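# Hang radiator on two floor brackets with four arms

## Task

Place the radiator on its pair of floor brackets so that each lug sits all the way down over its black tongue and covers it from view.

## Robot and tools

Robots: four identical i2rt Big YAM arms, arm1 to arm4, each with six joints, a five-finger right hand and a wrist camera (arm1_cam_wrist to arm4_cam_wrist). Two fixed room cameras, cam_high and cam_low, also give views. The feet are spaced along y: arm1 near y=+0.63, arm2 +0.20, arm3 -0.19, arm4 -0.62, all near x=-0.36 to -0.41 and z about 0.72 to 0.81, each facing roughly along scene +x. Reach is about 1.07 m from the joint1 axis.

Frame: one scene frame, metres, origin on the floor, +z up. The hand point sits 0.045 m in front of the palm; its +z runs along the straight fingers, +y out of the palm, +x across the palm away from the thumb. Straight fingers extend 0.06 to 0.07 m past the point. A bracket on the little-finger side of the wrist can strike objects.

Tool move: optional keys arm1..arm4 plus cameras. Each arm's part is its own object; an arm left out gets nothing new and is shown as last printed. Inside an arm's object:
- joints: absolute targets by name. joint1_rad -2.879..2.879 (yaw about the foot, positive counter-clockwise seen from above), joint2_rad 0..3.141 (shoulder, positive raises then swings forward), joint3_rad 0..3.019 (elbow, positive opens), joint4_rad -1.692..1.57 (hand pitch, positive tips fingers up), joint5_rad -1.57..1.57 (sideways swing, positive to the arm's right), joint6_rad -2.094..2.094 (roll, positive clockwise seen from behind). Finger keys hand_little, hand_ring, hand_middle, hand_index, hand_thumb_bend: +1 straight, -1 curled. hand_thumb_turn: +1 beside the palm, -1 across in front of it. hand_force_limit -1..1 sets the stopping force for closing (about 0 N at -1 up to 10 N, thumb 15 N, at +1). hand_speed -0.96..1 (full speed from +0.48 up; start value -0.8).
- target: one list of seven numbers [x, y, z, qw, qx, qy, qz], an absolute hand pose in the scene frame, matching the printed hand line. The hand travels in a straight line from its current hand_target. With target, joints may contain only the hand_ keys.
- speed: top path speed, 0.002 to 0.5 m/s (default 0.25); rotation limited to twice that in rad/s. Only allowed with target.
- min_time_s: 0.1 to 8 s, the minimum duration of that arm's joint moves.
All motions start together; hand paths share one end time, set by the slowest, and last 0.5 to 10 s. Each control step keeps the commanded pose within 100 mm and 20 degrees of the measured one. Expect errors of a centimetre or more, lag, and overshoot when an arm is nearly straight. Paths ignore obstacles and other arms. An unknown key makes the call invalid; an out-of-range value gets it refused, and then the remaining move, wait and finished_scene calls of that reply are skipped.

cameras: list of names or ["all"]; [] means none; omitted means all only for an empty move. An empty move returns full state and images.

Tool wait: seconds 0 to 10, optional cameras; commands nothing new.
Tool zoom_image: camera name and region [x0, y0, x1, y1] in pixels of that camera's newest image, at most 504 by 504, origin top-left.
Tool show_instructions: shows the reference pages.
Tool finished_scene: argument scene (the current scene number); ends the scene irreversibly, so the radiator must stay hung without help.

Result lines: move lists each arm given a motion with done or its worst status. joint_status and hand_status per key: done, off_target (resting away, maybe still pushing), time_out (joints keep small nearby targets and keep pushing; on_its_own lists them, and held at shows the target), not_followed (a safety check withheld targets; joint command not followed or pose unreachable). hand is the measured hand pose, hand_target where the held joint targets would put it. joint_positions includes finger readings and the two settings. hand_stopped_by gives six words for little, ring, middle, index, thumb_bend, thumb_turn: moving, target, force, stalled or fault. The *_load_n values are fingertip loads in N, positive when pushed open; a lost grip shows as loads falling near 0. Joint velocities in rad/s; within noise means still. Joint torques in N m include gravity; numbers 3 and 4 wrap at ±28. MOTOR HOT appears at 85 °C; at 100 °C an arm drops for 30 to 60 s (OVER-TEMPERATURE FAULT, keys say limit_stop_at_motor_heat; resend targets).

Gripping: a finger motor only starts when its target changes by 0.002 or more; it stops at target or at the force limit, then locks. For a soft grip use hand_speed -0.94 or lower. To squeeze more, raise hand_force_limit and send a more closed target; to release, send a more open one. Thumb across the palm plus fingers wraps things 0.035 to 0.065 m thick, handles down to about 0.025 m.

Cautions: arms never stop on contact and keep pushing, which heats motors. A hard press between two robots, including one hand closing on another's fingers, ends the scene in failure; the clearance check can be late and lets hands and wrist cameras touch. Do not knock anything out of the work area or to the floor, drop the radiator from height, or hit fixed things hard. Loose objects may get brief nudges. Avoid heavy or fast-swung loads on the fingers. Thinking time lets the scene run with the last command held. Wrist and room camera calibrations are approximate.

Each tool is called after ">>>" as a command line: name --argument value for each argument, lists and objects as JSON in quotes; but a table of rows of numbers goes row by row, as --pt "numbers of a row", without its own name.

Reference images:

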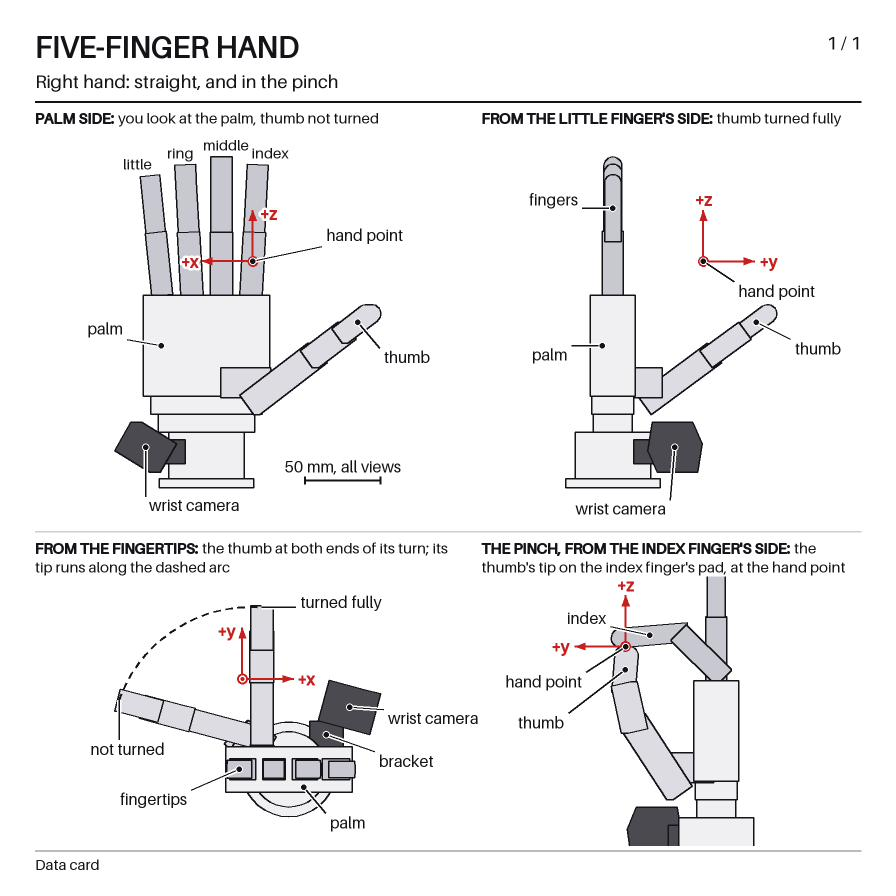

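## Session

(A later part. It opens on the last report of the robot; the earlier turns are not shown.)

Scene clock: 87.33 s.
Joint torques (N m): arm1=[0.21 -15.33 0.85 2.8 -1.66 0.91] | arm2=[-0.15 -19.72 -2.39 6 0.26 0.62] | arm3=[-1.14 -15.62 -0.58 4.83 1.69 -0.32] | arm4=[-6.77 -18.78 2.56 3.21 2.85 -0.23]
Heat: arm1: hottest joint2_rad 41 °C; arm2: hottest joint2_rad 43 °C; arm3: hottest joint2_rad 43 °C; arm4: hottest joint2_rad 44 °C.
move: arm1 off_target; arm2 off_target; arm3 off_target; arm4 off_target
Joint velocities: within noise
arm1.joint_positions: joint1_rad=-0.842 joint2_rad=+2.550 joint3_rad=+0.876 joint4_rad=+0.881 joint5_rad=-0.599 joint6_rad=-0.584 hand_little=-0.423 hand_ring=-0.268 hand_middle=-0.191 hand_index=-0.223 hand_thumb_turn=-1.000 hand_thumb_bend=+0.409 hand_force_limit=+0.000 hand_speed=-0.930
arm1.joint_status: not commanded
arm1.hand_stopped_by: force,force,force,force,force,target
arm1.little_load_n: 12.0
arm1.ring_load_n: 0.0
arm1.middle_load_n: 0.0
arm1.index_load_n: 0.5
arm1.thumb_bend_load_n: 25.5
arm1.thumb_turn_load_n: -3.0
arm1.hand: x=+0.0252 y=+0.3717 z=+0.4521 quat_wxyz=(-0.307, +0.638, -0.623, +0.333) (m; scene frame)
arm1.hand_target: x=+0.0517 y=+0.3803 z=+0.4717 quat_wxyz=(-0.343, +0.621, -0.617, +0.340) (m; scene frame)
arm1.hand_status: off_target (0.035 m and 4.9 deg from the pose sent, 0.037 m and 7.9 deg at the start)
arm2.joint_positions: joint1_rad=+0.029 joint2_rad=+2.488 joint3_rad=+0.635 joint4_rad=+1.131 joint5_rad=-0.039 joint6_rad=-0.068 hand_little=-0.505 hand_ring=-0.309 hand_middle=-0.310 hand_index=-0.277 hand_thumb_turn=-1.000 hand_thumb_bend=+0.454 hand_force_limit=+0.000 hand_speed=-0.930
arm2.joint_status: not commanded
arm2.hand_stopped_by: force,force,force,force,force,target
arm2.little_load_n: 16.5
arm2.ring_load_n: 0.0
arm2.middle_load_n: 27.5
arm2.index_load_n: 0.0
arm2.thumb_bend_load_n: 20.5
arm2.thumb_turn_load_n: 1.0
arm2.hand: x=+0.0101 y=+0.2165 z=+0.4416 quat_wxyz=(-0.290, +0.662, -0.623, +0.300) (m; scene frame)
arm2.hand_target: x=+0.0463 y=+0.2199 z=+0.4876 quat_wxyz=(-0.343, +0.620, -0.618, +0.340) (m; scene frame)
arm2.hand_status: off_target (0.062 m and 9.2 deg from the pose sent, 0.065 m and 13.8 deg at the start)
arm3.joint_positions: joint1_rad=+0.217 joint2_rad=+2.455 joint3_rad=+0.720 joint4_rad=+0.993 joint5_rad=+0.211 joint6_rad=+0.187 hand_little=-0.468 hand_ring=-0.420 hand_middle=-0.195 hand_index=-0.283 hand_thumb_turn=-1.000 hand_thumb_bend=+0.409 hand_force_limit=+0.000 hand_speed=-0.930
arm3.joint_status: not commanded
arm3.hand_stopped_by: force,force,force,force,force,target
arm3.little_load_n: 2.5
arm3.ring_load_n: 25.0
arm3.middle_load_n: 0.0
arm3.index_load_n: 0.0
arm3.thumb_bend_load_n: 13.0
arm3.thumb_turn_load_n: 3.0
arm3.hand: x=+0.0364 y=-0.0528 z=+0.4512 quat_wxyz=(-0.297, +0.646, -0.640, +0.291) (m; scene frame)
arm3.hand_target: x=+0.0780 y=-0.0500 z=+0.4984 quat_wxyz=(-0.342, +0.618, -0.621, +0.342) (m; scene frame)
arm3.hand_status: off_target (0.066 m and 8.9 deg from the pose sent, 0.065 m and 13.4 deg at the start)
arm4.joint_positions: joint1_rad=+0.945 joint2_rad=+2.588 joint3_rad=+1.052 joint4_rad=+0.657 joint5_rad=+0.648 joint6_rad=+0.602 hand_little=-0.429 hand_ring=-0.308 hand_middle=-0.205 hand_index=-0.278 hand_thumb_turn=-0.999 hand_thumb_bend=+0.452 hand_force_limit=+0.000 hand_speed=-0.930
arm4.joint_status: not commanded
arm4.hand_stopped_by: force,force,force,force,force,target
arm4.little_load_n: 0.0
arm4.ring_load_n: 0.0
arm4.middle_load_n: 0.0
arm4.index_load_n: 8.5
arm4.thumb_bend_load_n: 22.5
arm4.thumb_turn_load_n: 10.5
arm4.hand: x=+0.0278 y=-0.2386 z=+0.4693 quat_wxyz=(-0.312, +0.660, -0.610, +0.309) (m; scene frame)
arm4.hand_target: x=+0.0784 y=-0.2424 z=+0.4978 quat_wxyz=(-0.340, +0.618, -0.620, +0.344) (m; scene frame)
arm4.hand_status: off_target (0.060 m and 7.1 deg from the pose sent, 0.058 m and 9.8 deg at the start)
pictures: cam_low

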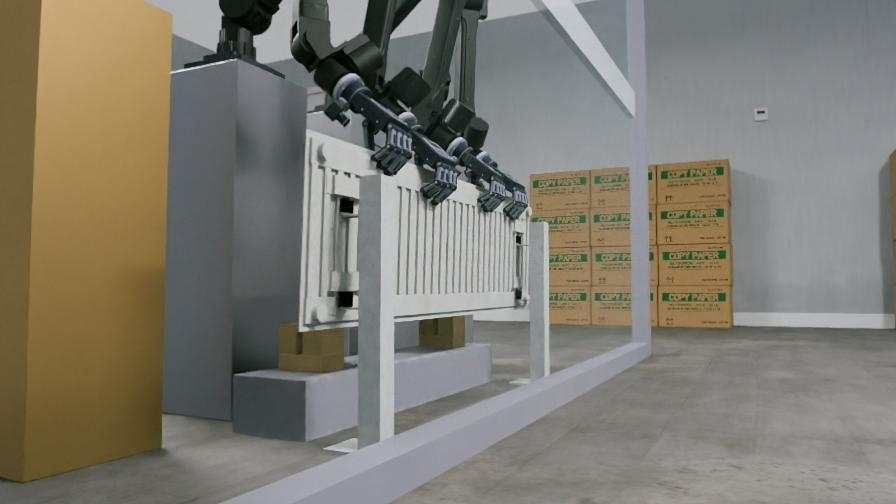

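>>> move --arm1 '{"target": [0.053, 0.38, 0.455, -0.3536, 0.6124, -0.6124, 0.3536], "speed": 0.05}' --arm2 '{"target": [0.048, 0.22, 0.472, -0.3536, 0.6124, -0.6124, 0.3536], "speed": 0.05}' --arm3 '{"target": [0.080, -0.050, 0.482, -0.3536, 0.6124, -0.6124, 0.3536], "speed": 0.05}' --arm4 '{"target": [0.081, -0.24, 0.477, -0.3536, 0.6124, -0.6124, 0.3536], "speed": 0.05}' --cameras '["cam_low"]'

>>> zoom_image --camera "cam_low" --region '[310, 170, 370, 230]'

>>> zoom_image --camera "cam_low" --region '[310, 260, 370, 320]'

>>> zoom_image --camera "cam_low" --region '[496, 205, 536, 255]'

>>> zoom_image --camera "cam_low" --region '[496, 262, 536, 312]'

Scene clock: 89.43 s.
Joint torques (N m): arm1=[0.21 -13.8 2.21 2.3 -1.4 0.92] | arm2=[0.62 -17.73 -0.94 5.55 0.51 0.68] | arm3=[-1.26 -13.45 0.69 4.56 1.69 -0.32] | arm4=[-7.71 -15.79 4.26 3.33 2.27 -0.09]
Heat: arm1: hottest joint2_rad 40 °C; arm2: hottest joint2_rad 43 °C; arm3: hottest joint2_rad 43 °C; arm4: hottest joint2_rad 44 °C.
move: arm1 off_target; arm2 off_target; arm3 off_target; arm4 off_target
Joint velocities: within noise
arm1.joint_positions: joint1_rad=-0.852 joint2_rad=+2.599 joint3_rad=+0.883 joint4_rad=+0.969 joint5_rad=-0.629 joint6_rad=-0.571 hand_little=-0.423 hand_ring=-0.268 hand_middle=-0.191 hand_index=-0.223 hand_thumb_turn=-1.000 hand_thumb_bend=+0.409 hand_force_limit=+0.000 hand_speed=-0.930
arm1.joint_status: not commanded
arm1.hand_stopped_by: force,force,force,force,force,target
arm1.little_load_n: 3.5
arm1.ring_load_n: 0.0
arm1.middle_load_n: 0.0
arm1.index_load_n: 0.0
arm1.thumb_bend_load_n: 24.5
arm1.thumb_turn_load_n: -3.0
arm1.hand: x=+0.0253 y=+0.3732 z=+0.4446 quat_wxyz=(-0.320, +0.632, -0.613, +0.349) (m; scene frame)
arm1.hand_target: x=+0.0518 y=+0.3805 z=+0.4556 quat_wxyz=(-0.354, +0.615, -0.611, +0.351) (m; scene frame)
arm1.hand_status: off_target (0.030 m and 4.5 deg from the pose sent, 0.029 m and 6.7 deg at the start)
arm2.joint_positions: joint1_rad=+0.029 joint2_rad=+2.547 joint3_rad=+0.636 joint4_rad=+1.242 joint5_rad=-0.042 joint6_rad=-0.068 hand_little=-0.505 hand_ring=-0.309 hand_middle=-0.310 hand_index=-0.277 hand_thumb_turn=-1.000 hand_thumb_bend=+0.455 hand_force_limit=+0.000 hand_speed=-0.930
arm2.joint_status: not commanded
arm2.hand_stopped_by: force,force,force,force,force,target
arm2.little_load_n: 17.0
arm2.ring_load_n: 0.0
arm2.middle_load_n: 26.5
arm2.index_load_n: 0.0
arm2.thumb_bend_load_n: 22.5
arm2.thumb_turn_load_n: 0.5
arm2.hand: x=+0.0101 y=+0.2171 z=+0.4367 quat_wxyz=(-0.307, +0.654, -0.614, +0.317) (m; scene frame)
arm2.hand_target: x=+0.0463 y=+0.2199 z=+0.4717 quat_wxyz=(-0.354, +0.614, -0.612, +0.351) (m; scene frame)
arm2.hand_status: off_target (0.052 m and 8.4 deg from the pose sent, 0.049 m and 11.1 deg at the start)
arm3.joint_positions: joint1_rad=+0.225 joint2_rad=+2.502 joint3_rad=+0.717 joint4_rad=+1.098 joint5_rad=+0.219 joint6_rad=+0.179 hand_little=-0.469 hand_ring=-0.420 hand_middle=-0.195 hand_index=-0.283 hand_thumb_turn=-1.000 hand_thumb_bend=+0.409 hand_force_limit=+0.000 hand_speed=-0.930
arm3.joint_status: not commanded
arm3.hand_stopped_by: force,force,force,force,force,target
arm3.little_load_n: 0.5
arm3.ring_load_n: 24.0
arm3.middle_load_n: 0.0
arm3.index_load_n: 0.0
arm3.thumb_bend_load_n: 15.5
arm3.thumb_turn_load_n: 2.0
arm3.hand: x=+0.0372 y=-0.0508 z=+0.4480 quat_wxyz=(-0.317, +0.639, -0.631, +0.306) (m; scene frame)
arm3.hand_target: x=+0.0779 y=-0.0501 z=+0.4825 quat_wxyz=(-0.352, +0.612, -0.614, +0.353) (m; scene frame)
arm3.hand_status: off_target (0.055 m and 7.8 deg from the pose sent, 0.054 m and 10.9 deg at the start)
arm4.joint_positions: joint1_rad=+0.963 joint2_rad=+2.618 joint3_rad=+1.052 joint4_rad=+0.736 joint5_rad=+0.686 joint6_rad=+0.569 hand_little=-0.429 hand_ring=-0.308 hand_middle=-0.205 hand_index=-0.278 hand_thumb_turn=-0.999 hand_thumb_bend=+0.452 hand_force_limit=+0.000 hand_speed=-0.930
arm4.joint_status: not commanded
arm4.hand_stopped_by: force,force,force,force,force,target
arm4.little_load_n: 0.0
arm4.ring_load_n: 0.0
arm4.middle_load_n: 0.0
arm4.index_load_n: 9.0
arm4.thumb_bend_load_n: 23.5
arm4.thumb_turn_load_n: 9.0
arm4.hand: x=+0.0269 y=-0.2367 z=+0.4668 quat_wxyz=(-0.329, +0.656, -0.596, +0.325) (m; scene frame)
arm4.hand_target: x=+0.0778 y=-0.2433 z=+0.4794 quat_wxyz=(-0.351, +0.612, -0.613, +0.355) (m; scene frame)
arm4.hand_status: off_target (0.055 m and 6.8 deg from the pose sent, 0.054 m and 8.9 deg at the start)
pictures: cam_low

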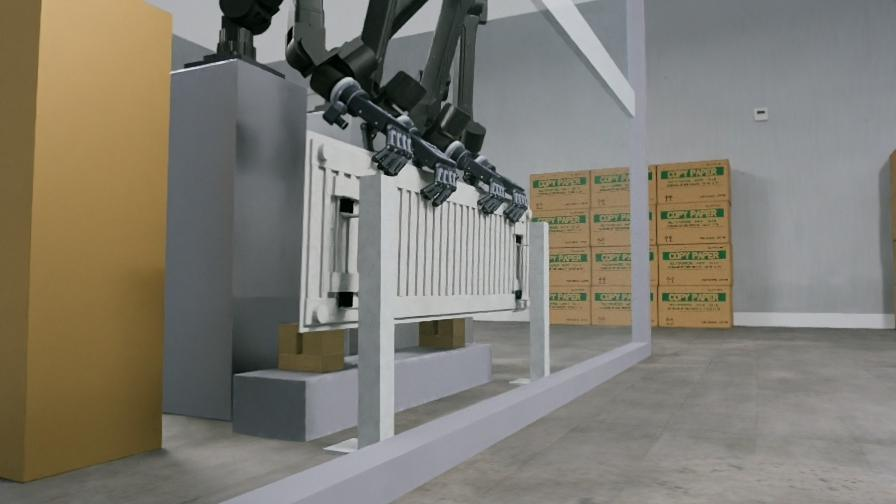

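Scaled by 8.400 from the camera's 896x504 image, which has a finer 1280x720 frame.

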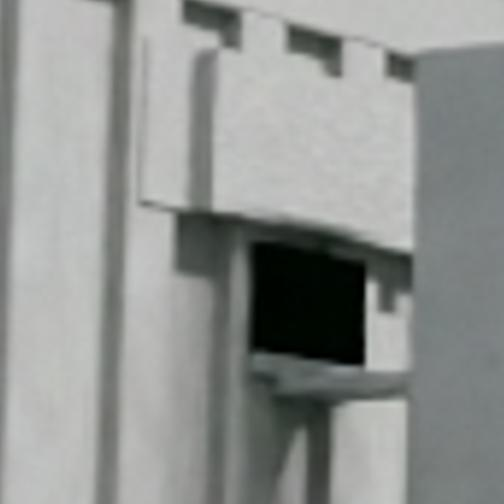

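Scaled by 8.400 from the camera's 896x504 image, which has a finer 1280x720 frame.

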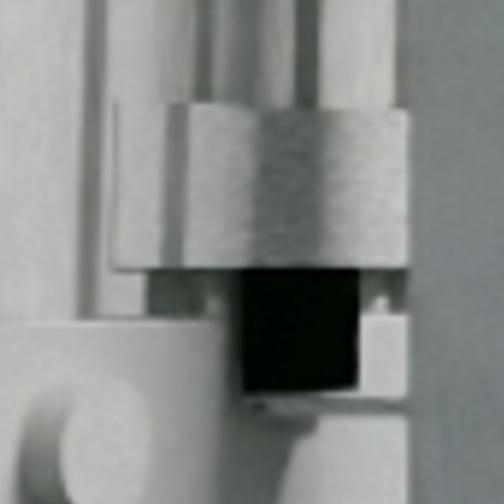

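Scaled by 10.080 from the camera's 896x504 image, which has a finer 1280x720 frame.

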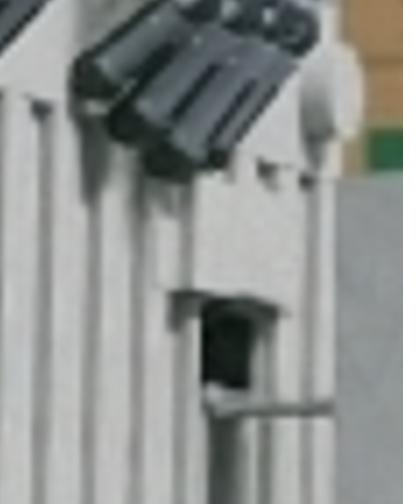

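Scaled by 10.080 from the camera's 896x504 image, which has a finer 1280x720 frame.

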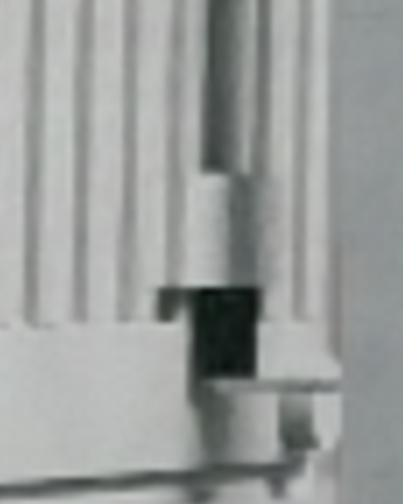

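>>> move --arm1 '{"target": [0.052, 0.38, 0.442, -0.3536, 0.6124, -0.6124, 0.3536], "speed": 0.05}' --arm2 '{"target": [0.047, 0.22, 0.459, -0.3536, 0.6124, -0.6124, 0.3536], "speed": 0.05}' --arm3 '{"target": [0.077, -0.050, 0.467, -0.3536, 0.6124, -0.6124, 0.3536], "speed": 0.05}' --arm4 '{"target": [0.077, -0.24, 0.460, -0.3536, 0.6124, -0.6124, 0.3536], "speed": 0.05}' --cameras '["cam_low"]'

>>> zoom_image --camera "cam_low" --region '[310, 170, 370, 230]'

>>> zoom_image --camera "cam_low" --region '[310, 260, 370, 320]'

>>> zoom_image --camera "cam_low" --region '[496, 205, 536, 255]'

>>> zoom_image --camera "cam_low" --region '[496, 262, 536, 312]'

Scene clock: 91.43 s.
Joint torques (N m): arm1=[0.5 -12.1 3.58 1.96 -1.11 0.72] | arm2=[0.32 -14.97 0.36 4.57 0.72 0.63] | arm3=[-1.49 -11.63 2.04 3.92 1.54 -0.26] | arm4=[-7.77 -13.39 5.67 2.95 1.66 -0.09]
Heat: arm1: hottest joint2_rad 41 °C; arm2: hottest joint2_rad 43 °C; arm3: hottest joint2_rad 43 °C; arm4: hottest joint2_rad 44 °C.
move: arm1 off_target; arm2 off_target; arm3 off_target; arm4 off_target
Joint velocities: within noise
arm1.joint_positions: joint1_rad=-0.856 joint2_rad=+2.614 joint3_rad=+0.886 joint4_rad=+0.997 joint5_rad=-0.636 joint6_rad=-0.552 hand_little=-0.424 hand_ring=-0.268 hand_middle=-0.191 hand_index=-0.223 hand_thumb_turn=-1.000 hand_thumb_bend=+0.409 hand_force_limit=+0.000 hand_speed=-0.930
arm1.joint_status: not commanded
arm1.hand_stopped_by: force,force,force,force,force,target
arm1.little_load_n: 3.5
arm1.ring_load_n: 0.0
arm1.middle_load_n: 0.0
arm1.index_load_n: 0.0
arm1.thumb_bend_load_n: 20.0
arm1.thumb_turn_load_n: -4.5
arm1.hand: x=+0.0255 y=+0.3734 z=+0.4426 quat_wxyz=(-0.325, +0.626, -0.615, +0.353) (m; scene frame)
arm1.hand_target: x=+0.0507 y=+0.3807 z=+0.4431 quat_wxyz=(-0.353, +0.614, -0.612, +0.352) (m; scene frame)
arm1.hand_status: off_target (0.027 m and 3.6 deg from the pose sent, 0.028 m and 4.6 deg at the start)
arm2.joint_positions: joint1_rad=+0.029 joint2_rad=+2.566 joint3_rad=+0.640 joint4_rad=+1.283 joint5_rad=-0.045 joint6_rad=-0.068 hand_little=-0.505 hand_ring=-0.309 hand_middle=-0.310 hand_index=-0.277 hand_thumb_turn=-1.000 hand_thumb_bend=+0.456 hand_force_limit=+0.000 hand_speed=-0.930
arm2.joint_status: not commanded
arm2.hand_stopped_by: force,force,force,force,force,target
arm2.little_load_n: 16.5
arm2.ring_load_n: 0.0
arm2.middle_load_n: 24.0
arm2.index_load_n: 0.0
arm2.thumb_bend_load_n: 24.5
arm2.thumb_turn_load_n: 0.5
arm2.hand: x=+0.0129 y=+0.2176 z=+0.4366 quat_wxyz=(-0.316, +0.651, -0.610, +0.324) (m; scene frame)
arm2.hand_target: x=+0.0455 y=+0.2199 z=+0.4597 quat_wxyz=(-0.354, +0.614, -0.612, +0.351) (m; scene frame)
arm2.hand_status: off_target (0.041 m and 7.1 deg from the pose sent, 0.043 m and 8.4 deg at the start)
arm3.joint_positions: joint1_rad=+0.228 joint2_rad=+2.522 joint3_rad=+0.715 joint4_rad=+1.145 joint5_rad=+0.224 joint6_rad=+0.174 hand_little=-0.469 hand_ring=-0.420 hand_middle=-0.195 hand_index=-0.283 hand_thumb_turn=-1.000 hand_thumb_bend=+0.409 hand_force_limit=+0.000 hand_speed=-0.930
arm3.joint_status: not commanded
arm3.hand_stopped_by: force,force,force,force,force,target
arm3.little_load_n: 0.0
arm3.ring_load_n: 20.5
arm3.middle_load_n: 0.0
arm3.index_load_n: 0.0
arm3.thumb_bend_load_n: 18.5
arm3.thumb_turn_load_n: 2.0
arm3.hand: x=+0.0374 y=-0.0507 z=+0.4471 quat_wxyz=(-0.325, +0.636, -0.626, +0.313) (m; scene frame)
arm3.hand_target: x=+0.0750 y=-0.0503 z=+0.4685 quat_wxyz=(-0.353, +0.612, -0.614, +0.353) (m; scene frame)
arm3.hand_status: off_target (0.044 m and 6.5 deg from the pose sent, 0.044 m and 7.8 deg at the start)
arm4.joint_positions: joint1_rad=+0.970 joint2_rad=+2.631 joint3_rad=+1.052 joint4_rad=+0.767 joint5_rad=+0.704 joint6_rad=+0.568 hand_little=-0.429 hand_ring=-0.308 hand_middle=-0.205 hand_index=-0.278 hand_thumb_turn=-1.000 hand_thumb_bend=+0.453 hand_force_limit=+0.000 hand_speed=-0.930
arm4.joint_status: not commanded
arm4.hand_stopped_by: force,force,force,force,force,target
arm4.little_load_n: 0.0
arm4.ring_load_n: 0.0
arm4.middle_load_n: 0.0
arm4.index_load_n: 6.0
arm4.thumb_bend_load_n: 25.5
arm4.thumb_turn_load_n: 4.0
arm4.hand: x=+0.0265 y=-0.2364 z=+0.4658 quat_wxyz=(-0.336, +0.650, -0.595, +0.331) (m; scene frame)
arm4.hand_target: x=+0.0735 y=-0.2436 z=+0.4636 quat_wxyz=(-0.352, +0.612, -0.613, +0.354) (m; scene frame)
arm4.hand_status: off_target (0.051 m and 5.8 deg from the pose sent, 0.051 m and 6.8 deg at the start)
pictures: cam_low

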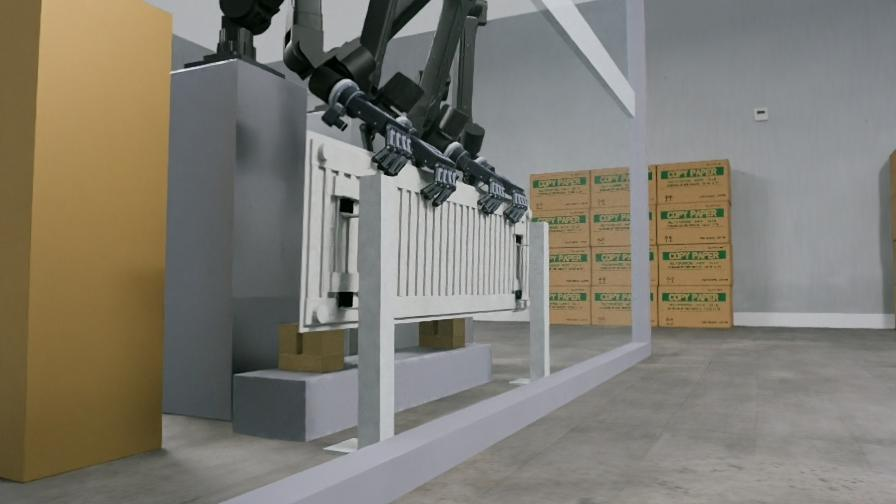

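Scaled by 8.400 from the camera's 896x504 image, which has a finer 1280x720 frame.

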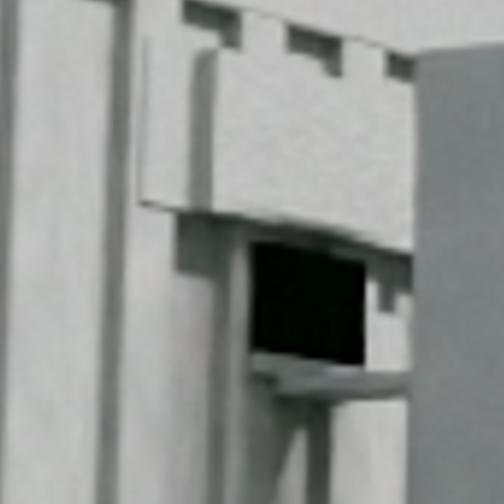

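Scaled by 8.400 from the camera's 896x504 image, which has a finer 1280x720 frame.

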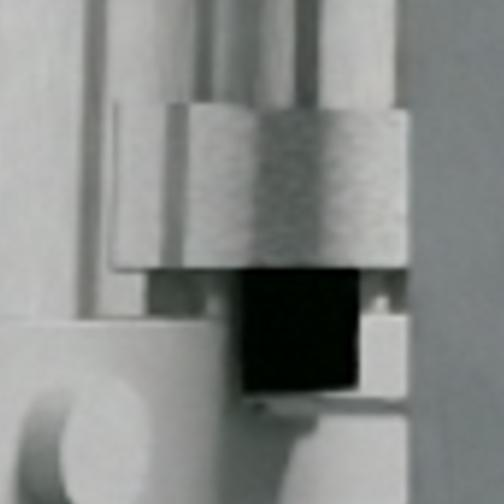

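Scaled by 10.080 from the camera's 896x504 image, which has a finer 1280x720 frame.

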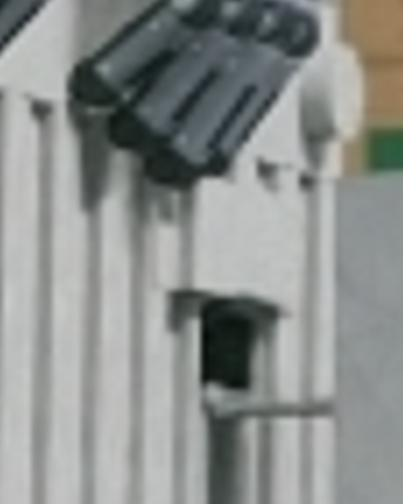

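Scaled by 10.080 from the camera's 896x504 image, which has a finer 1280x720 frame.

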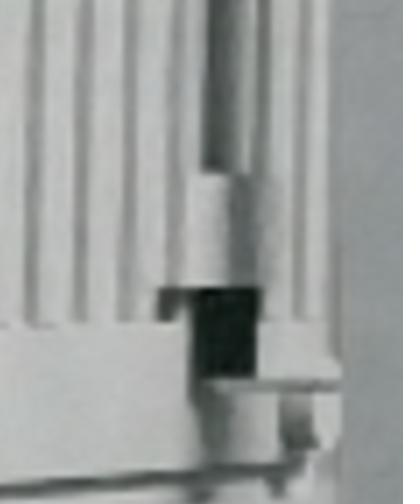

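>>> move --cameras '["cam_high", "cam_low"]'

>>> zoom_image --camera "cam_high" --region '[300, 230, 330, 290]'

>>> zoom_image --camera "cam_high" --region '[480, 325, 510, 400]'

>>> zoom_image --camera "cam_low" --region '[505, 225, 530, 250]'

>>> zoom_image --camera "cam_low" --region '[505, 280, 530, 305]'

>>> zoom_image --camera "cam_low" --region '[330, 280, 360, 310]'

>>> zoom_image --camera "cam_low" --region '[330, 185, 360, 215]'

Scene clock: 92.37 s.
Joint torques (N m): arm1=[0.44 -12.1 3.58 1.99 -1.11 0.73] | arm2=[0.38 -16.26 0.4 4.62 0.69 0.68] | arm3=[-1.32 -11.34 2.06 3.9 1.54 -0.27] | arm4=[-7.77 -13.51 5.72 2.89 1.66 -0.07]
Heat: arm1: hottest joint2_rad 40 °C; arm2: hottest joint2_rad 43 °C; arm3: hottest joint2_rad 43 °C; arm4: hottest joint2_rad 44 °C.
Joint velocities: within noise
arm1.joint_positions: joint1_rad=-0.856 joint2_rad=+2.614 joint3_rad=+0.886 joint4_rad=+0.997 joint5_rad=-0.636 joint6_rad=-0.552 hand_little=-0.424 hand_ring=-0.268 hand_middle=-0.191 hand_index=-0.223 hand_thumb_turn=-1.000 hand_thumb_bend=+0.409 hand_force_limit=+0.000 hand_speed=-0.930
arm1.joint_status: not commanded
arm1.hand_stopped_by: force,force,force,force,force,target
arm1.little_load_n: 3.5
arm1.ring_load_n: 0.0
arm1.middle_load_n: 0.0
arm1.index_load_n: 0.0
arm1.thumb_bend_load_n: 20.0
arm1.thumb_turn_load_n: -4.5
arm1.hand: x=+0.0255 y=+0.3734 z=+0.4426 quat_wxyz=(-0.325, +0.626, -0.615, +0.353) (m; scene frame)
arm1.hand_target: x=+0.0507 y=+0.3807 z=+0.4431 quat_wxyz=(-0.353, +0.614, -0.612, +0.352) (m; scene frame)
arm1.hand_status: off_target (0.027 m and 3.6 deg from the pose sent, 0.028 m and 4.6 deg at the start)
arm2.joint_positions: joint1_rad=+0.029 joint2_rad=+2.566 joint3_rad=+0.640 joint4_rad=+1.283 joint5_rad=-0.045 joint6_rad=-0.068 hand_little=-0.505 hand_ring=-0.309 hand_middle=-0.310 hand_index=-0.277 hand_thumb_turn=-1.000 hand_thumb_bend=+0.456 hand_force_limit=+0.000 hand_speed=-0.930
arm2.joint_status: not commanded
arm2.hand_stopped_by: force,force,force,force,force,target
arm2.little_load_n: 16.0
arm2.ring_load_n: 0.0
arm2.middle_load_n: 23.0
arm2.index_load_n: 0.0
arm2.thumb_bend_load_n: 24.5
arm2.thumb_turn_load_n: 0.5
arm2.hand: x=+0.0130 y=+0.2176 z=+0.4366 quat_wxyz=(-0.316, +0.651, -0.610, +0.325) (m; scene frame)
arm2.hand_target: x=+0.0456 y=+0.2199 z=+0.4597 quat_wxyz=(-0.354, +0.614, -0.612, +0.351) (m; scene frame)
arm2.hand_status: off_target (0.041 m and 7.0 deg from the pose sent, 0.043 m and 8.4 deg at the start)
arm3.joint_positions: joint1_rad=+0.228 joint2_rad=+2.522 joint3_rad=+0.715 joint4_rad=+1.145 joint5_rad=+0.224 joint6_rad=+0.174 hand_little=-0.469 hand_ring=-0.420 hand_middle=-0.195 hand_index=-0.283 hand_thumb_turn=-1.000 hand_thumb_bend=+0.409 hand_force_limit=+0.000 hand_speed=-0.930
arm3.joint_status: not commanded
arm3.hand_stopped_by: force,force,force,force,force,target
arm3.little_load_n: 0.5
arm3.ring_load_n: 20.5
arm3.middle_load_n: 0.0
arm3.index_load_n: 0.0
arm3.thumb_bend_load_n: 18.0
arm3.thumb_turn_load_n: 2.0
arm3.hand: x=+0.0374 y=-0.0507 z=+0.4471 quat_wxyz=(-0.325, +0.636, -0.626, +0.313) (m; scene frame)
arm3.hand_target: x=+0.0751 y=-0.0502 z=+0.4686 quat_wxyz=(-0.353, +0.612, -0.614, +0.353) (m; scene frame)
arm3.hand_status: off_target (0.044 m and 6.4 deg from the pose sent, 0.044 m and 7.8 deg at the start)
arm4.joint_positions: joint1_rad=+0.970 joint2_rad=+2.631 joint3_rad=+1.052 joint4_rad=+0.767 joint5_rad=+0.704 joint6_rad=+0.568 hand_little=-0.429 hand_ring=-0.308 hand_middle=-0.205 hand_index=-0.278 hand_thumb_turn=-1.000 hand_thumb_bend=+0.453 hand_force_limit=+0.000 hand_speed=-0.930
arm4.joint_status: not commanded
arm4.hand_stopped_by: force,force,force,force,force,target
arm4.little_load_n: 0.0
arm4.ring_load_n: 0.0
arm4.middle_load_n: 0.0
arm4.index_load_n: 6.0
arm4.thumb_bend_load_n: 25.0
arm4.thumb_turn_load_n: 4.0
arm4.hand: x=+0.0265 y=-0.2364 z=+0.4658 quat_wxyz=(-0.336, +0.650, -0.595, +0.331) (m; scene frame)
arm4.hand_target: x=+0.0735 y=-0.2436 z=+0.4636 quat_wxyz=(-0.352, +0.612, -0.613, +0.354) (m; scene frame)
arm4.hand_status: off_target (0.051 m and 5.8 deg from the pose sent, 0.051 m and 6.8 deg at the start)
pictures: cam_high, cam_low

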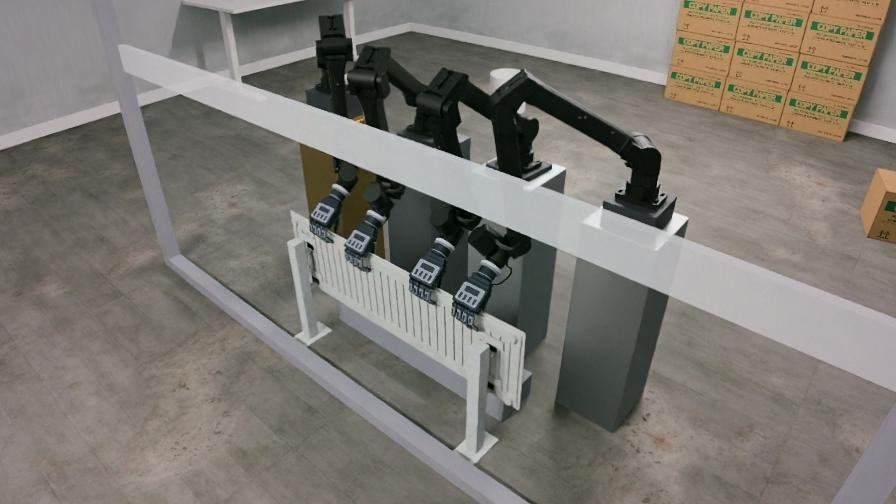

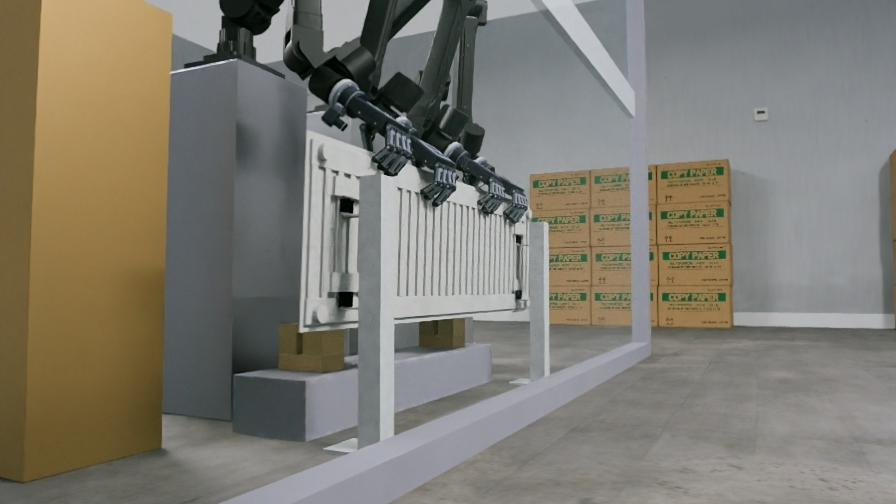

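Scaled by 8.400 from the camera's 896x504 image, which has a finer 1280x720 frame.

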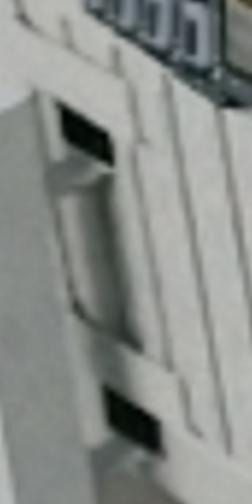

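Scaled by 6.720 from the camera's 896x504 image, which has a finer 1280x720 frame.

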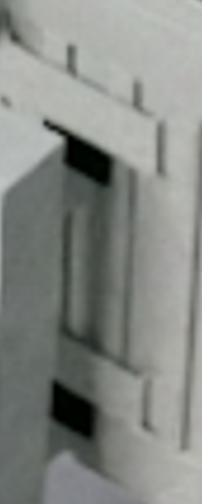

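Scaled by 20.160 from the camera's 896x504 image, which has a finer 1280x720 frame.

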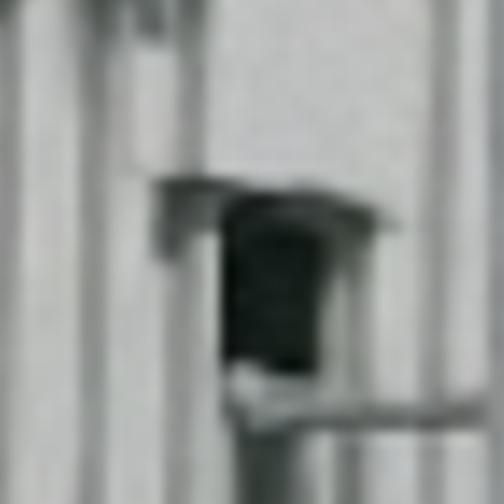

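Scaled by 20.160 from the camera's 896x504 image, which has a finer 1280x720 frame.

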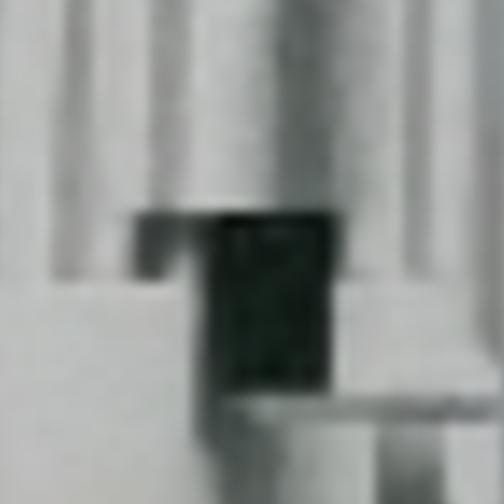

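Scaled by 16.800 from the camera's 896x504 image, which has a finer 1280x720 frame.

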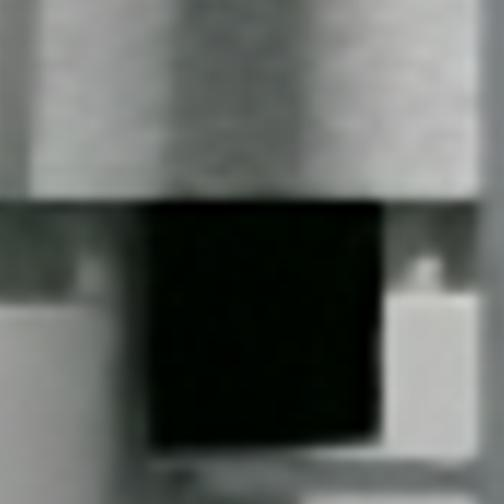

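Scaled by 16.800 from the camera's 896x504 image, which has a finer 1280x720 frame.

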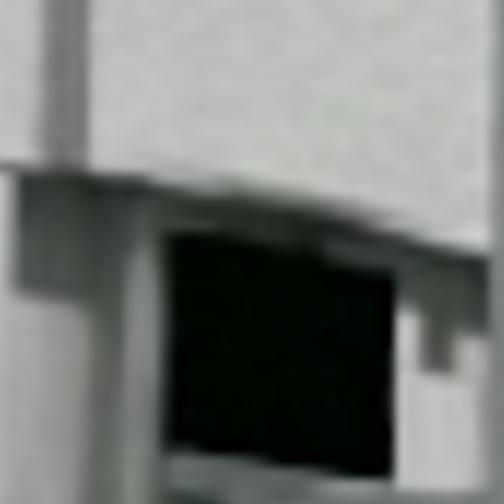

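>>> move --arm1 '{"target": [0.058, 0.38, 0.471, -0.3536, 0.6124, -0.6124, 0.3536], "speed": 0.05}' --arm2 '{"target": [0.053, 0.22, 0.486, -0.3536, 0.6124, -0.6124, 0.3536], "speed": 0.05}' --arm3 '{"target": [0.085, -0.050, 0.502, -0.3536, 0.6124, -0.6124, 0.3536], "speed": 0.05}' --arm4 '{"target": [0.086, -0.24, 0.498, -0.3536, 0.6124, -0.6124, 0.3536], "speed": 0.05}' --cameras '["cam_low"]'

>>> zoom_image --camera "cam_low" --region '[310, 170, 370, 230]'

>>> zoom_image --camera "cam_low" --region '[310, 260, 370, 320]'

>>> zoom_image --camera "cam_low" --region '[496, 205, 536, 255]'

>>> zoom_image --camera "cam_low" --region '[496, 262, 536, 312]'

Scene clock: 94.93 s.
Joint torques (N m): arm1=[1.08 -17.32 0.43 1.39 -1.13 0.81] | arm2=[0.26 -22.01 -1.44 3.81 0.53 0.69] | arm3=[-1.73 -17.55 -0.2 3.12 1.41 -0.3] | arm4=[-8.76 -20.25 2.8 1.62 1.84 -0.21]
Heat: arm1: hottest joint2_rad 40 °C; arm2: hottest joint2_rad 43 °C; arm3: hottest joint2_rad 43 °C; arm4: hottest joint2_rad 44 °C.
move: arm1 off_target; arm2 off_target; arm3 off_target; arm4 off_target
Joint velocities: within noise
arm1.joint_positions: joint1_rad=-0.854 joint2_rad=+2.605 joint3_rad=+0.885 joint4_rad=+0.980 joint5_rad=-0.629 joint6_rad=-0.551 hand_little=-0.424 hand_ring=-0.268 hand_middle=-0.191 hand_index=-0.223 hand_thumb_turn=-1.000 hand_thumb_bend=+0.409 hand_force_limit=+0.000 hand_speed=-0.930
arm1.joint_status: not commanded
arm1.hand_stopped_by: force,force,force,force,force,target
arm1.little_load_n: 3.5
arm1.ring_load_n: 0.0
arm1.middle_load_n: 0.0
arm1.index_load_n: 0.0
arm1.thumb_bend_load_n: 23.0
arm1.thumb_turn_load_n: -5.0
arm1.hand: x=+0.0254 y=+0.3729 z=+0.4440 quat_wxyz=(-0.322, +0.625, -0.619, +0.349) (m; scene frame)
arm1.hand_target: x=+0.0566 y=+0.3807 z=+0.4701 quat_wxyz=(-0.354, +0.614, -0.611, +0.352) (m; scene frame)
arm1.hand_status: off_target (0.043 m and 4.0 deg from the pose sent, 0.044 m and 3.6 deg at the start)
arm2.joint_positions: joint1_rad=+0.029 joint2_rad=+2.552 joint3_rad=+0.634 joint4_rad=+1.253 joint5_rad=-0.043 joint6_rad=-0.068 hand_little=-0.505 hand_ring=-0.309 hand_middle=-0.310 hand_index=-0.277 hand_thumb_turn=-1.000 hand_thumb_bend=+0.456 hand_force_limit=+0.000 hand_speed=-0.930
arm2.joint_status: not commanded
arm2.hand_stopped_by: force,force,force,force,force,target
arm2.little_load_n: 17.0
arm2.ring_load_n: 0.0
arm2.middle_load_n: 25.5
arm2.index_load_n: 0.0
arm2.thumb_bend_load_n: 23.5
arm2.thumb_turn_load_n: 0.5
arm2.hand: x=+0.0096 y=+0.2172 z=+0.4367 quat_wxyz=(-0.309, +0.654, -0.613, +0.318) (m; scene frame)
arm2.hand_target: x=+0.0511 y=+0.2200 z=+0.4836 quat_wxyz=(-0.355, +0.613, -0.611, +0.352) (m; scene frame)
arm2.hand_status: off_target (0.066 m and 8.1 deg from the pose sent, 0.064 m and 7.0 deg at the start)
arm3.joint_positions: joint1_rad=+0.228 joint2_rad=+2.501 joint3_rad=+0.713 joint4_rad=+1.097 joint5_rad=+0.224 joint6_rad=+0.174 hand_little=-0.469 hand_ring=-0.420 hand_middle=-0.195 hand_index=-0.283 hand_thumb_turn=-1.000 hand_thumb_bend=+0.409 hand_force_limit=+0.000 hand_speed=-0.930
arm3.joint_status: not commanded
arm3.hand_stopped_by: force,force,force,force,force,target
arm3.little_load_n: 1.0
arm3.ring_load_n: 23.0
arm3.middle_load_n: 0.0
arm3.index_load_n: 0.0
arm3.thumb_bend_load_n: 15.5
arm3.thumb_turn_load_n: 3.0
arm3.hand: x=+0.0346 y=-0.0515 z=+0.4474 quat_wxyz=(-0.313, +0.642, -0.629, +0.307) (m; scene frame)
arm3.hand_target: x=+0.0826 y=-0.0502 z=+0.4998 quat_wxyz=(-0.353, +0.612, -0.613, +0.354) (m; scene frame)
arm3.hand_status: off_target (0.074 m and 8.0 deg from the pose sent, 0.073 m and 6.4 deg at the start)
arm4.joint_positions: joint1_rad=+0.965 joint2_rad=+2.626 joint3_rad=+1.047 joint4_rad=+0.765 joint5_rad=+0.690 joint6_rad=+0.567 hand_little=-0.429 hand_ring=-0.308 hand_middle=-0.205 hand_index=-0.278 hand_thumb_turn=-1.000 hand_thumb_bend=+0.453 hand_force_limit=+0.000 hand_speed=-0.930
arm4.joint_status: not commanded
arm4.hand_stopped_by: force,force,force,force,force,target
arm4.little_load_n: 0.0
arm4.ring_load_n: 0.0
arm4.middle_load_n: 0.0
arm4.index_load_n: 9.5
arm4.thumb_bend_load_n: 24.5
arm4.thumb_turn_load_n: 6.5
arm4.hand: x=+0.0261 y=-0.2370 z=+0.4664 quat_wxyz=(-0.336, +0.653, -0.596, +0.326) (m; scene frame)
arm4.hand_target: x=+0.0835 y=-0.2430 z=+0.4986 quat_wxyz=(-0.352, +0.612, -0.613, +0.355) (m; scene frame)
arm4.hand_status: off_target (0.068 m and 6.3 deg from the pose sent, 0.068 m and 5.8 deg at the start)
pictures: cam_low

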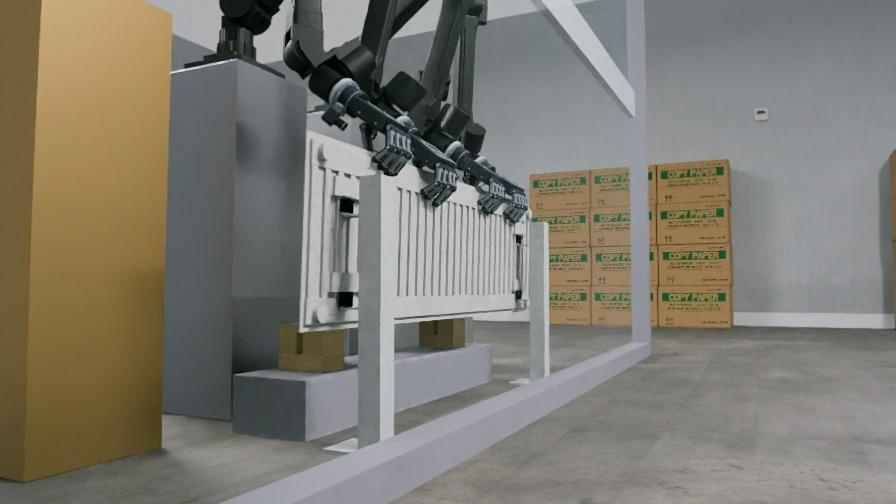

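Scaled by 8.400 from the camera's 896x504 image, which has a finer 1280x720 frame.

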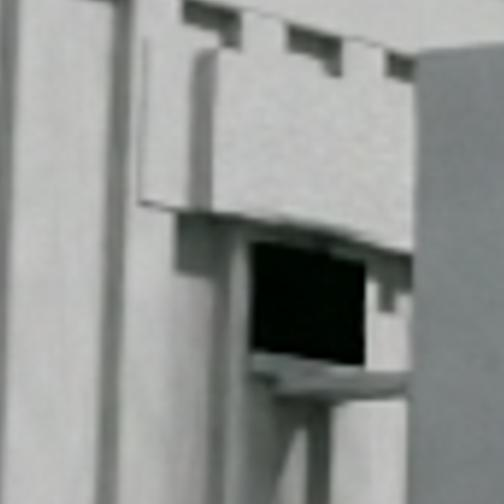

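Scaled by 8.400 from the camera's 896x504 image, which has a finer 1280x720 frame.

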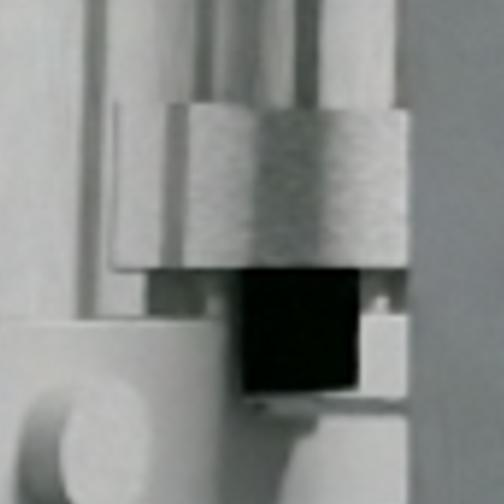

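Scaled by 10.080 from the camera's 896x504 image, which has a finer 1280x720 frame.

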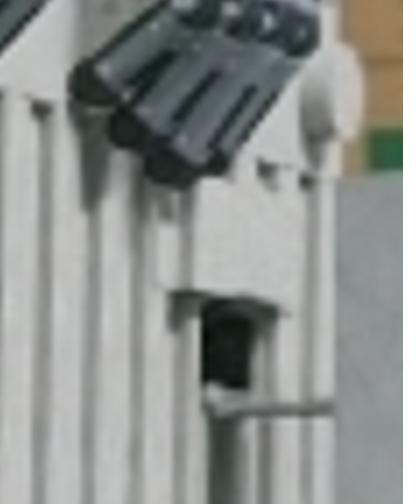

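Scaled by 10.080 from the camera's 896x504 image, which has a finer 1280x720 frame.

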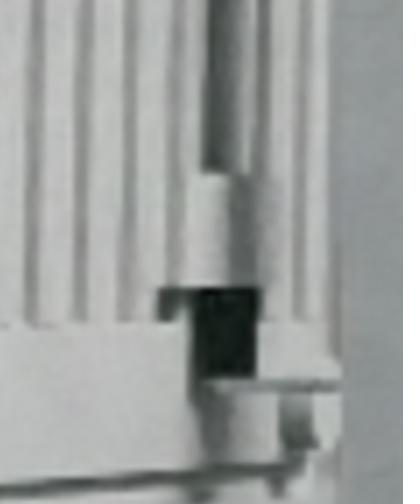

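>>> move --arm1 '{"target": [0.060, 0.38, 0.480, -0.3536, 0.6124, -0.6124, 0.3536], "speed": 0.06}' --arm2 '{"target": [0.055, 0.22, 0.498, -0.3536, 0.6124, -0.6124, 0.3536], "speed": 0.06}' --arm3 '{"target": [0.087, -0.050, 0.513, -0.3536, 0.6124, -0.6124, 0.3536], "speed": 0.06}' --arm4 '{"target": [0.088, -0.24, 0.508, -0.3536, 0.6124, -0.6124, 0.3536], "speed": 0.06}' --cameras '["cam_low"]'

>>> zoom_image --camera "cam_low" --region '[310, 170, 370, 230]'

>>> zoom_image --camera "cam_low" --region '[310, 260, 370, 320]'

>>> zoom_image --camera "cam_low" --region '[496, 205, 536, 255]'

>>> zoom_image --camera "cam_low" --region '[496, 262, 536, 312]'

Scene clock: 96.43 s.
Joint torques (N m): arm1=[1.03 -18.32 -0.14 1.46 -1.37 0.84] | arm2=[0.62 -22.3 -2.55 4.37 0.47 0.65] | arm3=[-1.79 -18.78 -0.83 3.45 1.4 -0.31] | arm4=[-8.7 -21.66 2.11 1.7 2.15 -0.24]
Heat: arm1: hottest joint2_rad 41 °C; arm2: hottest joint2_rad 44 °C; arm3: hottest joint2_rad 43 °C; arm4: hottest joint2_rad 44 °C.
move: arm1 off_target; arm2 off_target; arm3 off_target; arm4 off_target
Joint velocities: within noise
arm1.joint_positions: joint1_rad=-0.851 joint2_rad=+2.594 joint3_rad=+0.882 joint4_rad=+0.964 joint5_rad=-0.621 joint6_rad=-0.551 hand_little=-0.424 hand_ring=-0.268 hand_middle=-0.191 hand_index=-0.223 hand_thumb_turn=-1.000 hand_thumb_bend=+0.409 hand_force_limit=+0.000 hand_speed=-0.930
arm1.joint_status: not commanded
arm1.hand_stopped_by: force,force,force,force,force,target
arm1.little_load_n: 4.0
arm1.ring_load_n: 0.0
arm1.middle_load_n: 0.0
arm1.index_load_n: 0.0
arm1.thumb_bend_load_n: 23.5
arm1.thumb_turn_load_n: -5.0
arm1.hand: x=+0.0256 y=+0.3727 z=+0.4459 quat_wxyz=(-0.320, +0.626, -0.621, +0.346) (m; scene frame)
arm1.hand_target: x=+0.0584 y=+0.3806 z=+0.4783 quat_wxyz=(-0.354, +0.614, -0.611, +0.352) (m; scene frame)
arm1.hand_status: off_target (0.049 m and 4.4 deg from the pose sent, 0.050 m and 4.0 deg at the start)
arm2.joint_positions: joint1_rad=+0.029 joint2_rad=+2.534 joint3_rad=+0.634 joint4_rad=+1.219 joint5_rad=-0.042 joint6_rad=-0.068 hand_little=-0.505 hand_ring=-0.309 hand_middle=-0.310 hand_index=-0.277 hand_thumb_turn=-1.000 hand_thumb_bend=+0.456 hand_force_limit=+0.000 hand_speed=-0.930
arm2.joint_status: not commanded
arm2.hand_stopped_by: force,force,force,force,force,target
arm2.little_load_n: 16.0
arm2.ring_load_n: 0.0
arm2.middle_load_n: 25.5
arm2.index_load_n: 0.5
arm2.thumb_bend_load_n: 23.5
arm2.thumb_turn_load_n: 1.0
arm2.hand: x=+0.0098 y=+0.2170 z=+0.4380 quat_wxyz=(-0.303, +0.656, -0.616, +0.313) (m; scene frame)
arm2.hand_target: x=+0.0527 y=+0.2200 z=+0.4936 quat_wxyz=(-0.355, +0.614, -0.611, +0.352) (m; scene frame)
arm2.hand_status: off_target (0.075 m and 9.0 deg from the pose sent, 0.076 m and 8.1 deg at the start)
arm3.joint_positions: joint1_rad=+0.228 joint2_rad=+2.488 joint3_rad=+0.713 joint4_rad=+1.066 joint5_rad=+0.224 joint6_rad=+0.174 hand_little=-0.469 hand_ring=-0.420 hand_middle=-0.195 hand_index=-0.283 hand_thumb_turn=-1.000 hand_thumb_bend=+0.409 hand_force_limit=+0.000 hand_speed=-0.930
arm3.joint_status: not commanded
arm3.hand_stopped_by: force,force,force,force,force,target
arm3.little_load_n: 0.5
arm3.ring_load_n: 23.5
arm3.middle_load_n: 0.0
arm3.index_load_n: 0.0
arm3.thumb_bend_load_n: 14.5
arm3.thumb_turn_load_n: 3.5
arm3.hand: x=+0.0336 y=-0.0518 z=+0.4480 quat_wxyz=(-0.307, +0.645, -0.631, +0.303) (m; scene frame)
arm3.hand_target: x=+0.0842 y=-0.0502 z=+0.5090 quat_wxyz=(-0.353, +0.611, -0.614, +0.354) (m; scene frame)
arm3.hand_status: off_target (0.084 m and 9.0 deg from the pose sent, 0.084 m and 8.1 deg at the start)
arm4.joint_positions: joint1_rad=+0.962 joint2_rad=+2.620 joint3_rad=+1.047 joint4_rad=+0.751 joint5_rad=+0.681 joint6_rad=+0.567 hand_little=-0.429 hand_ring=-0.308 hand_middle=-0.205 hand_index=-0.278 hand_thumb_turn=-1.000 hand_thumb_bend=+0.453 hand_force_limit=+0.000 hand_speed=-0.930
arm4.joint_status: not commanded
arm4.hand_stopped_by: force,force,force,force,force,target
arm4.little_load_n: 0.0
arm4.ring_load_n: 0.0
arm4.middle_load_n: 0.0
arm4.index_load_n: 9.5
arm4.thumb_bend_load_n: 25.0
arm4.thumb_turn_load_n: 7.5
arm4.hand: x=+0.0260 y=-0.2374 z=+0.4668 quat_wxyz=(-0.332, +0.656, -0.596, +0.323) (m; scene frame)
arm4.hand_target: x=+0.0852 y=-0.2429 z=+0.5072 quat_wxyz=(-0.352, +0.612, -0.613, +0.355) (m; scene frame)
arm4.hand_status: off_target (0.074 m and 6.8 deg from the pose sent, 0.075 m and 6.3 deg at the start)
pictures: cam_low

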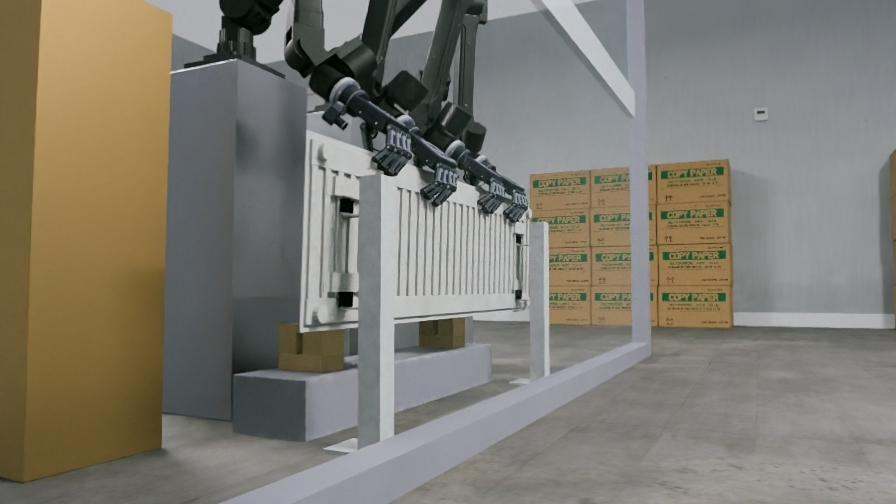

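Scaled by 8.400 from the camera's 896x504 image, which has a finer 1280x720 frame.

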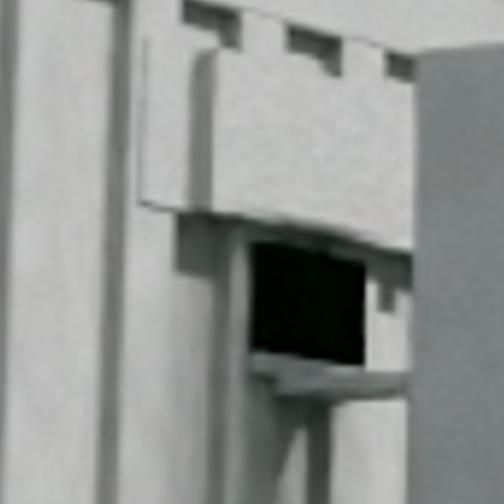

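Scaled by 8.400 from the camera's 896x504 image, which has a finer 1280x720 frame.

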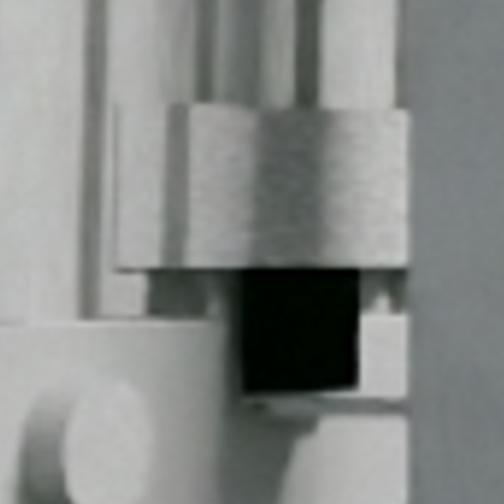

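Scaled by 10.080 from the camera's 896x504 image, which has a finer 1280x720 frame.

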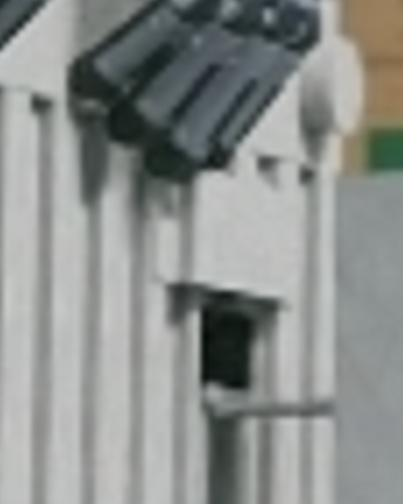

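Scaled by 10.080 from the camera's 896x504 image, which has a finer 1280x720 frame.

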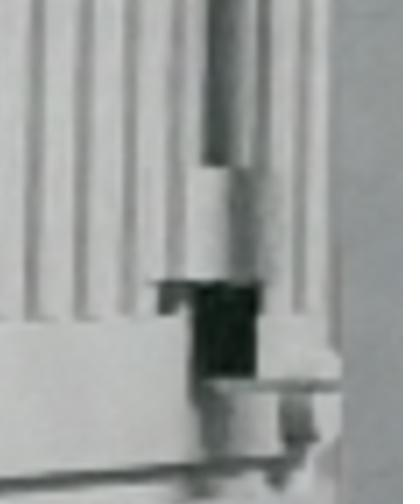

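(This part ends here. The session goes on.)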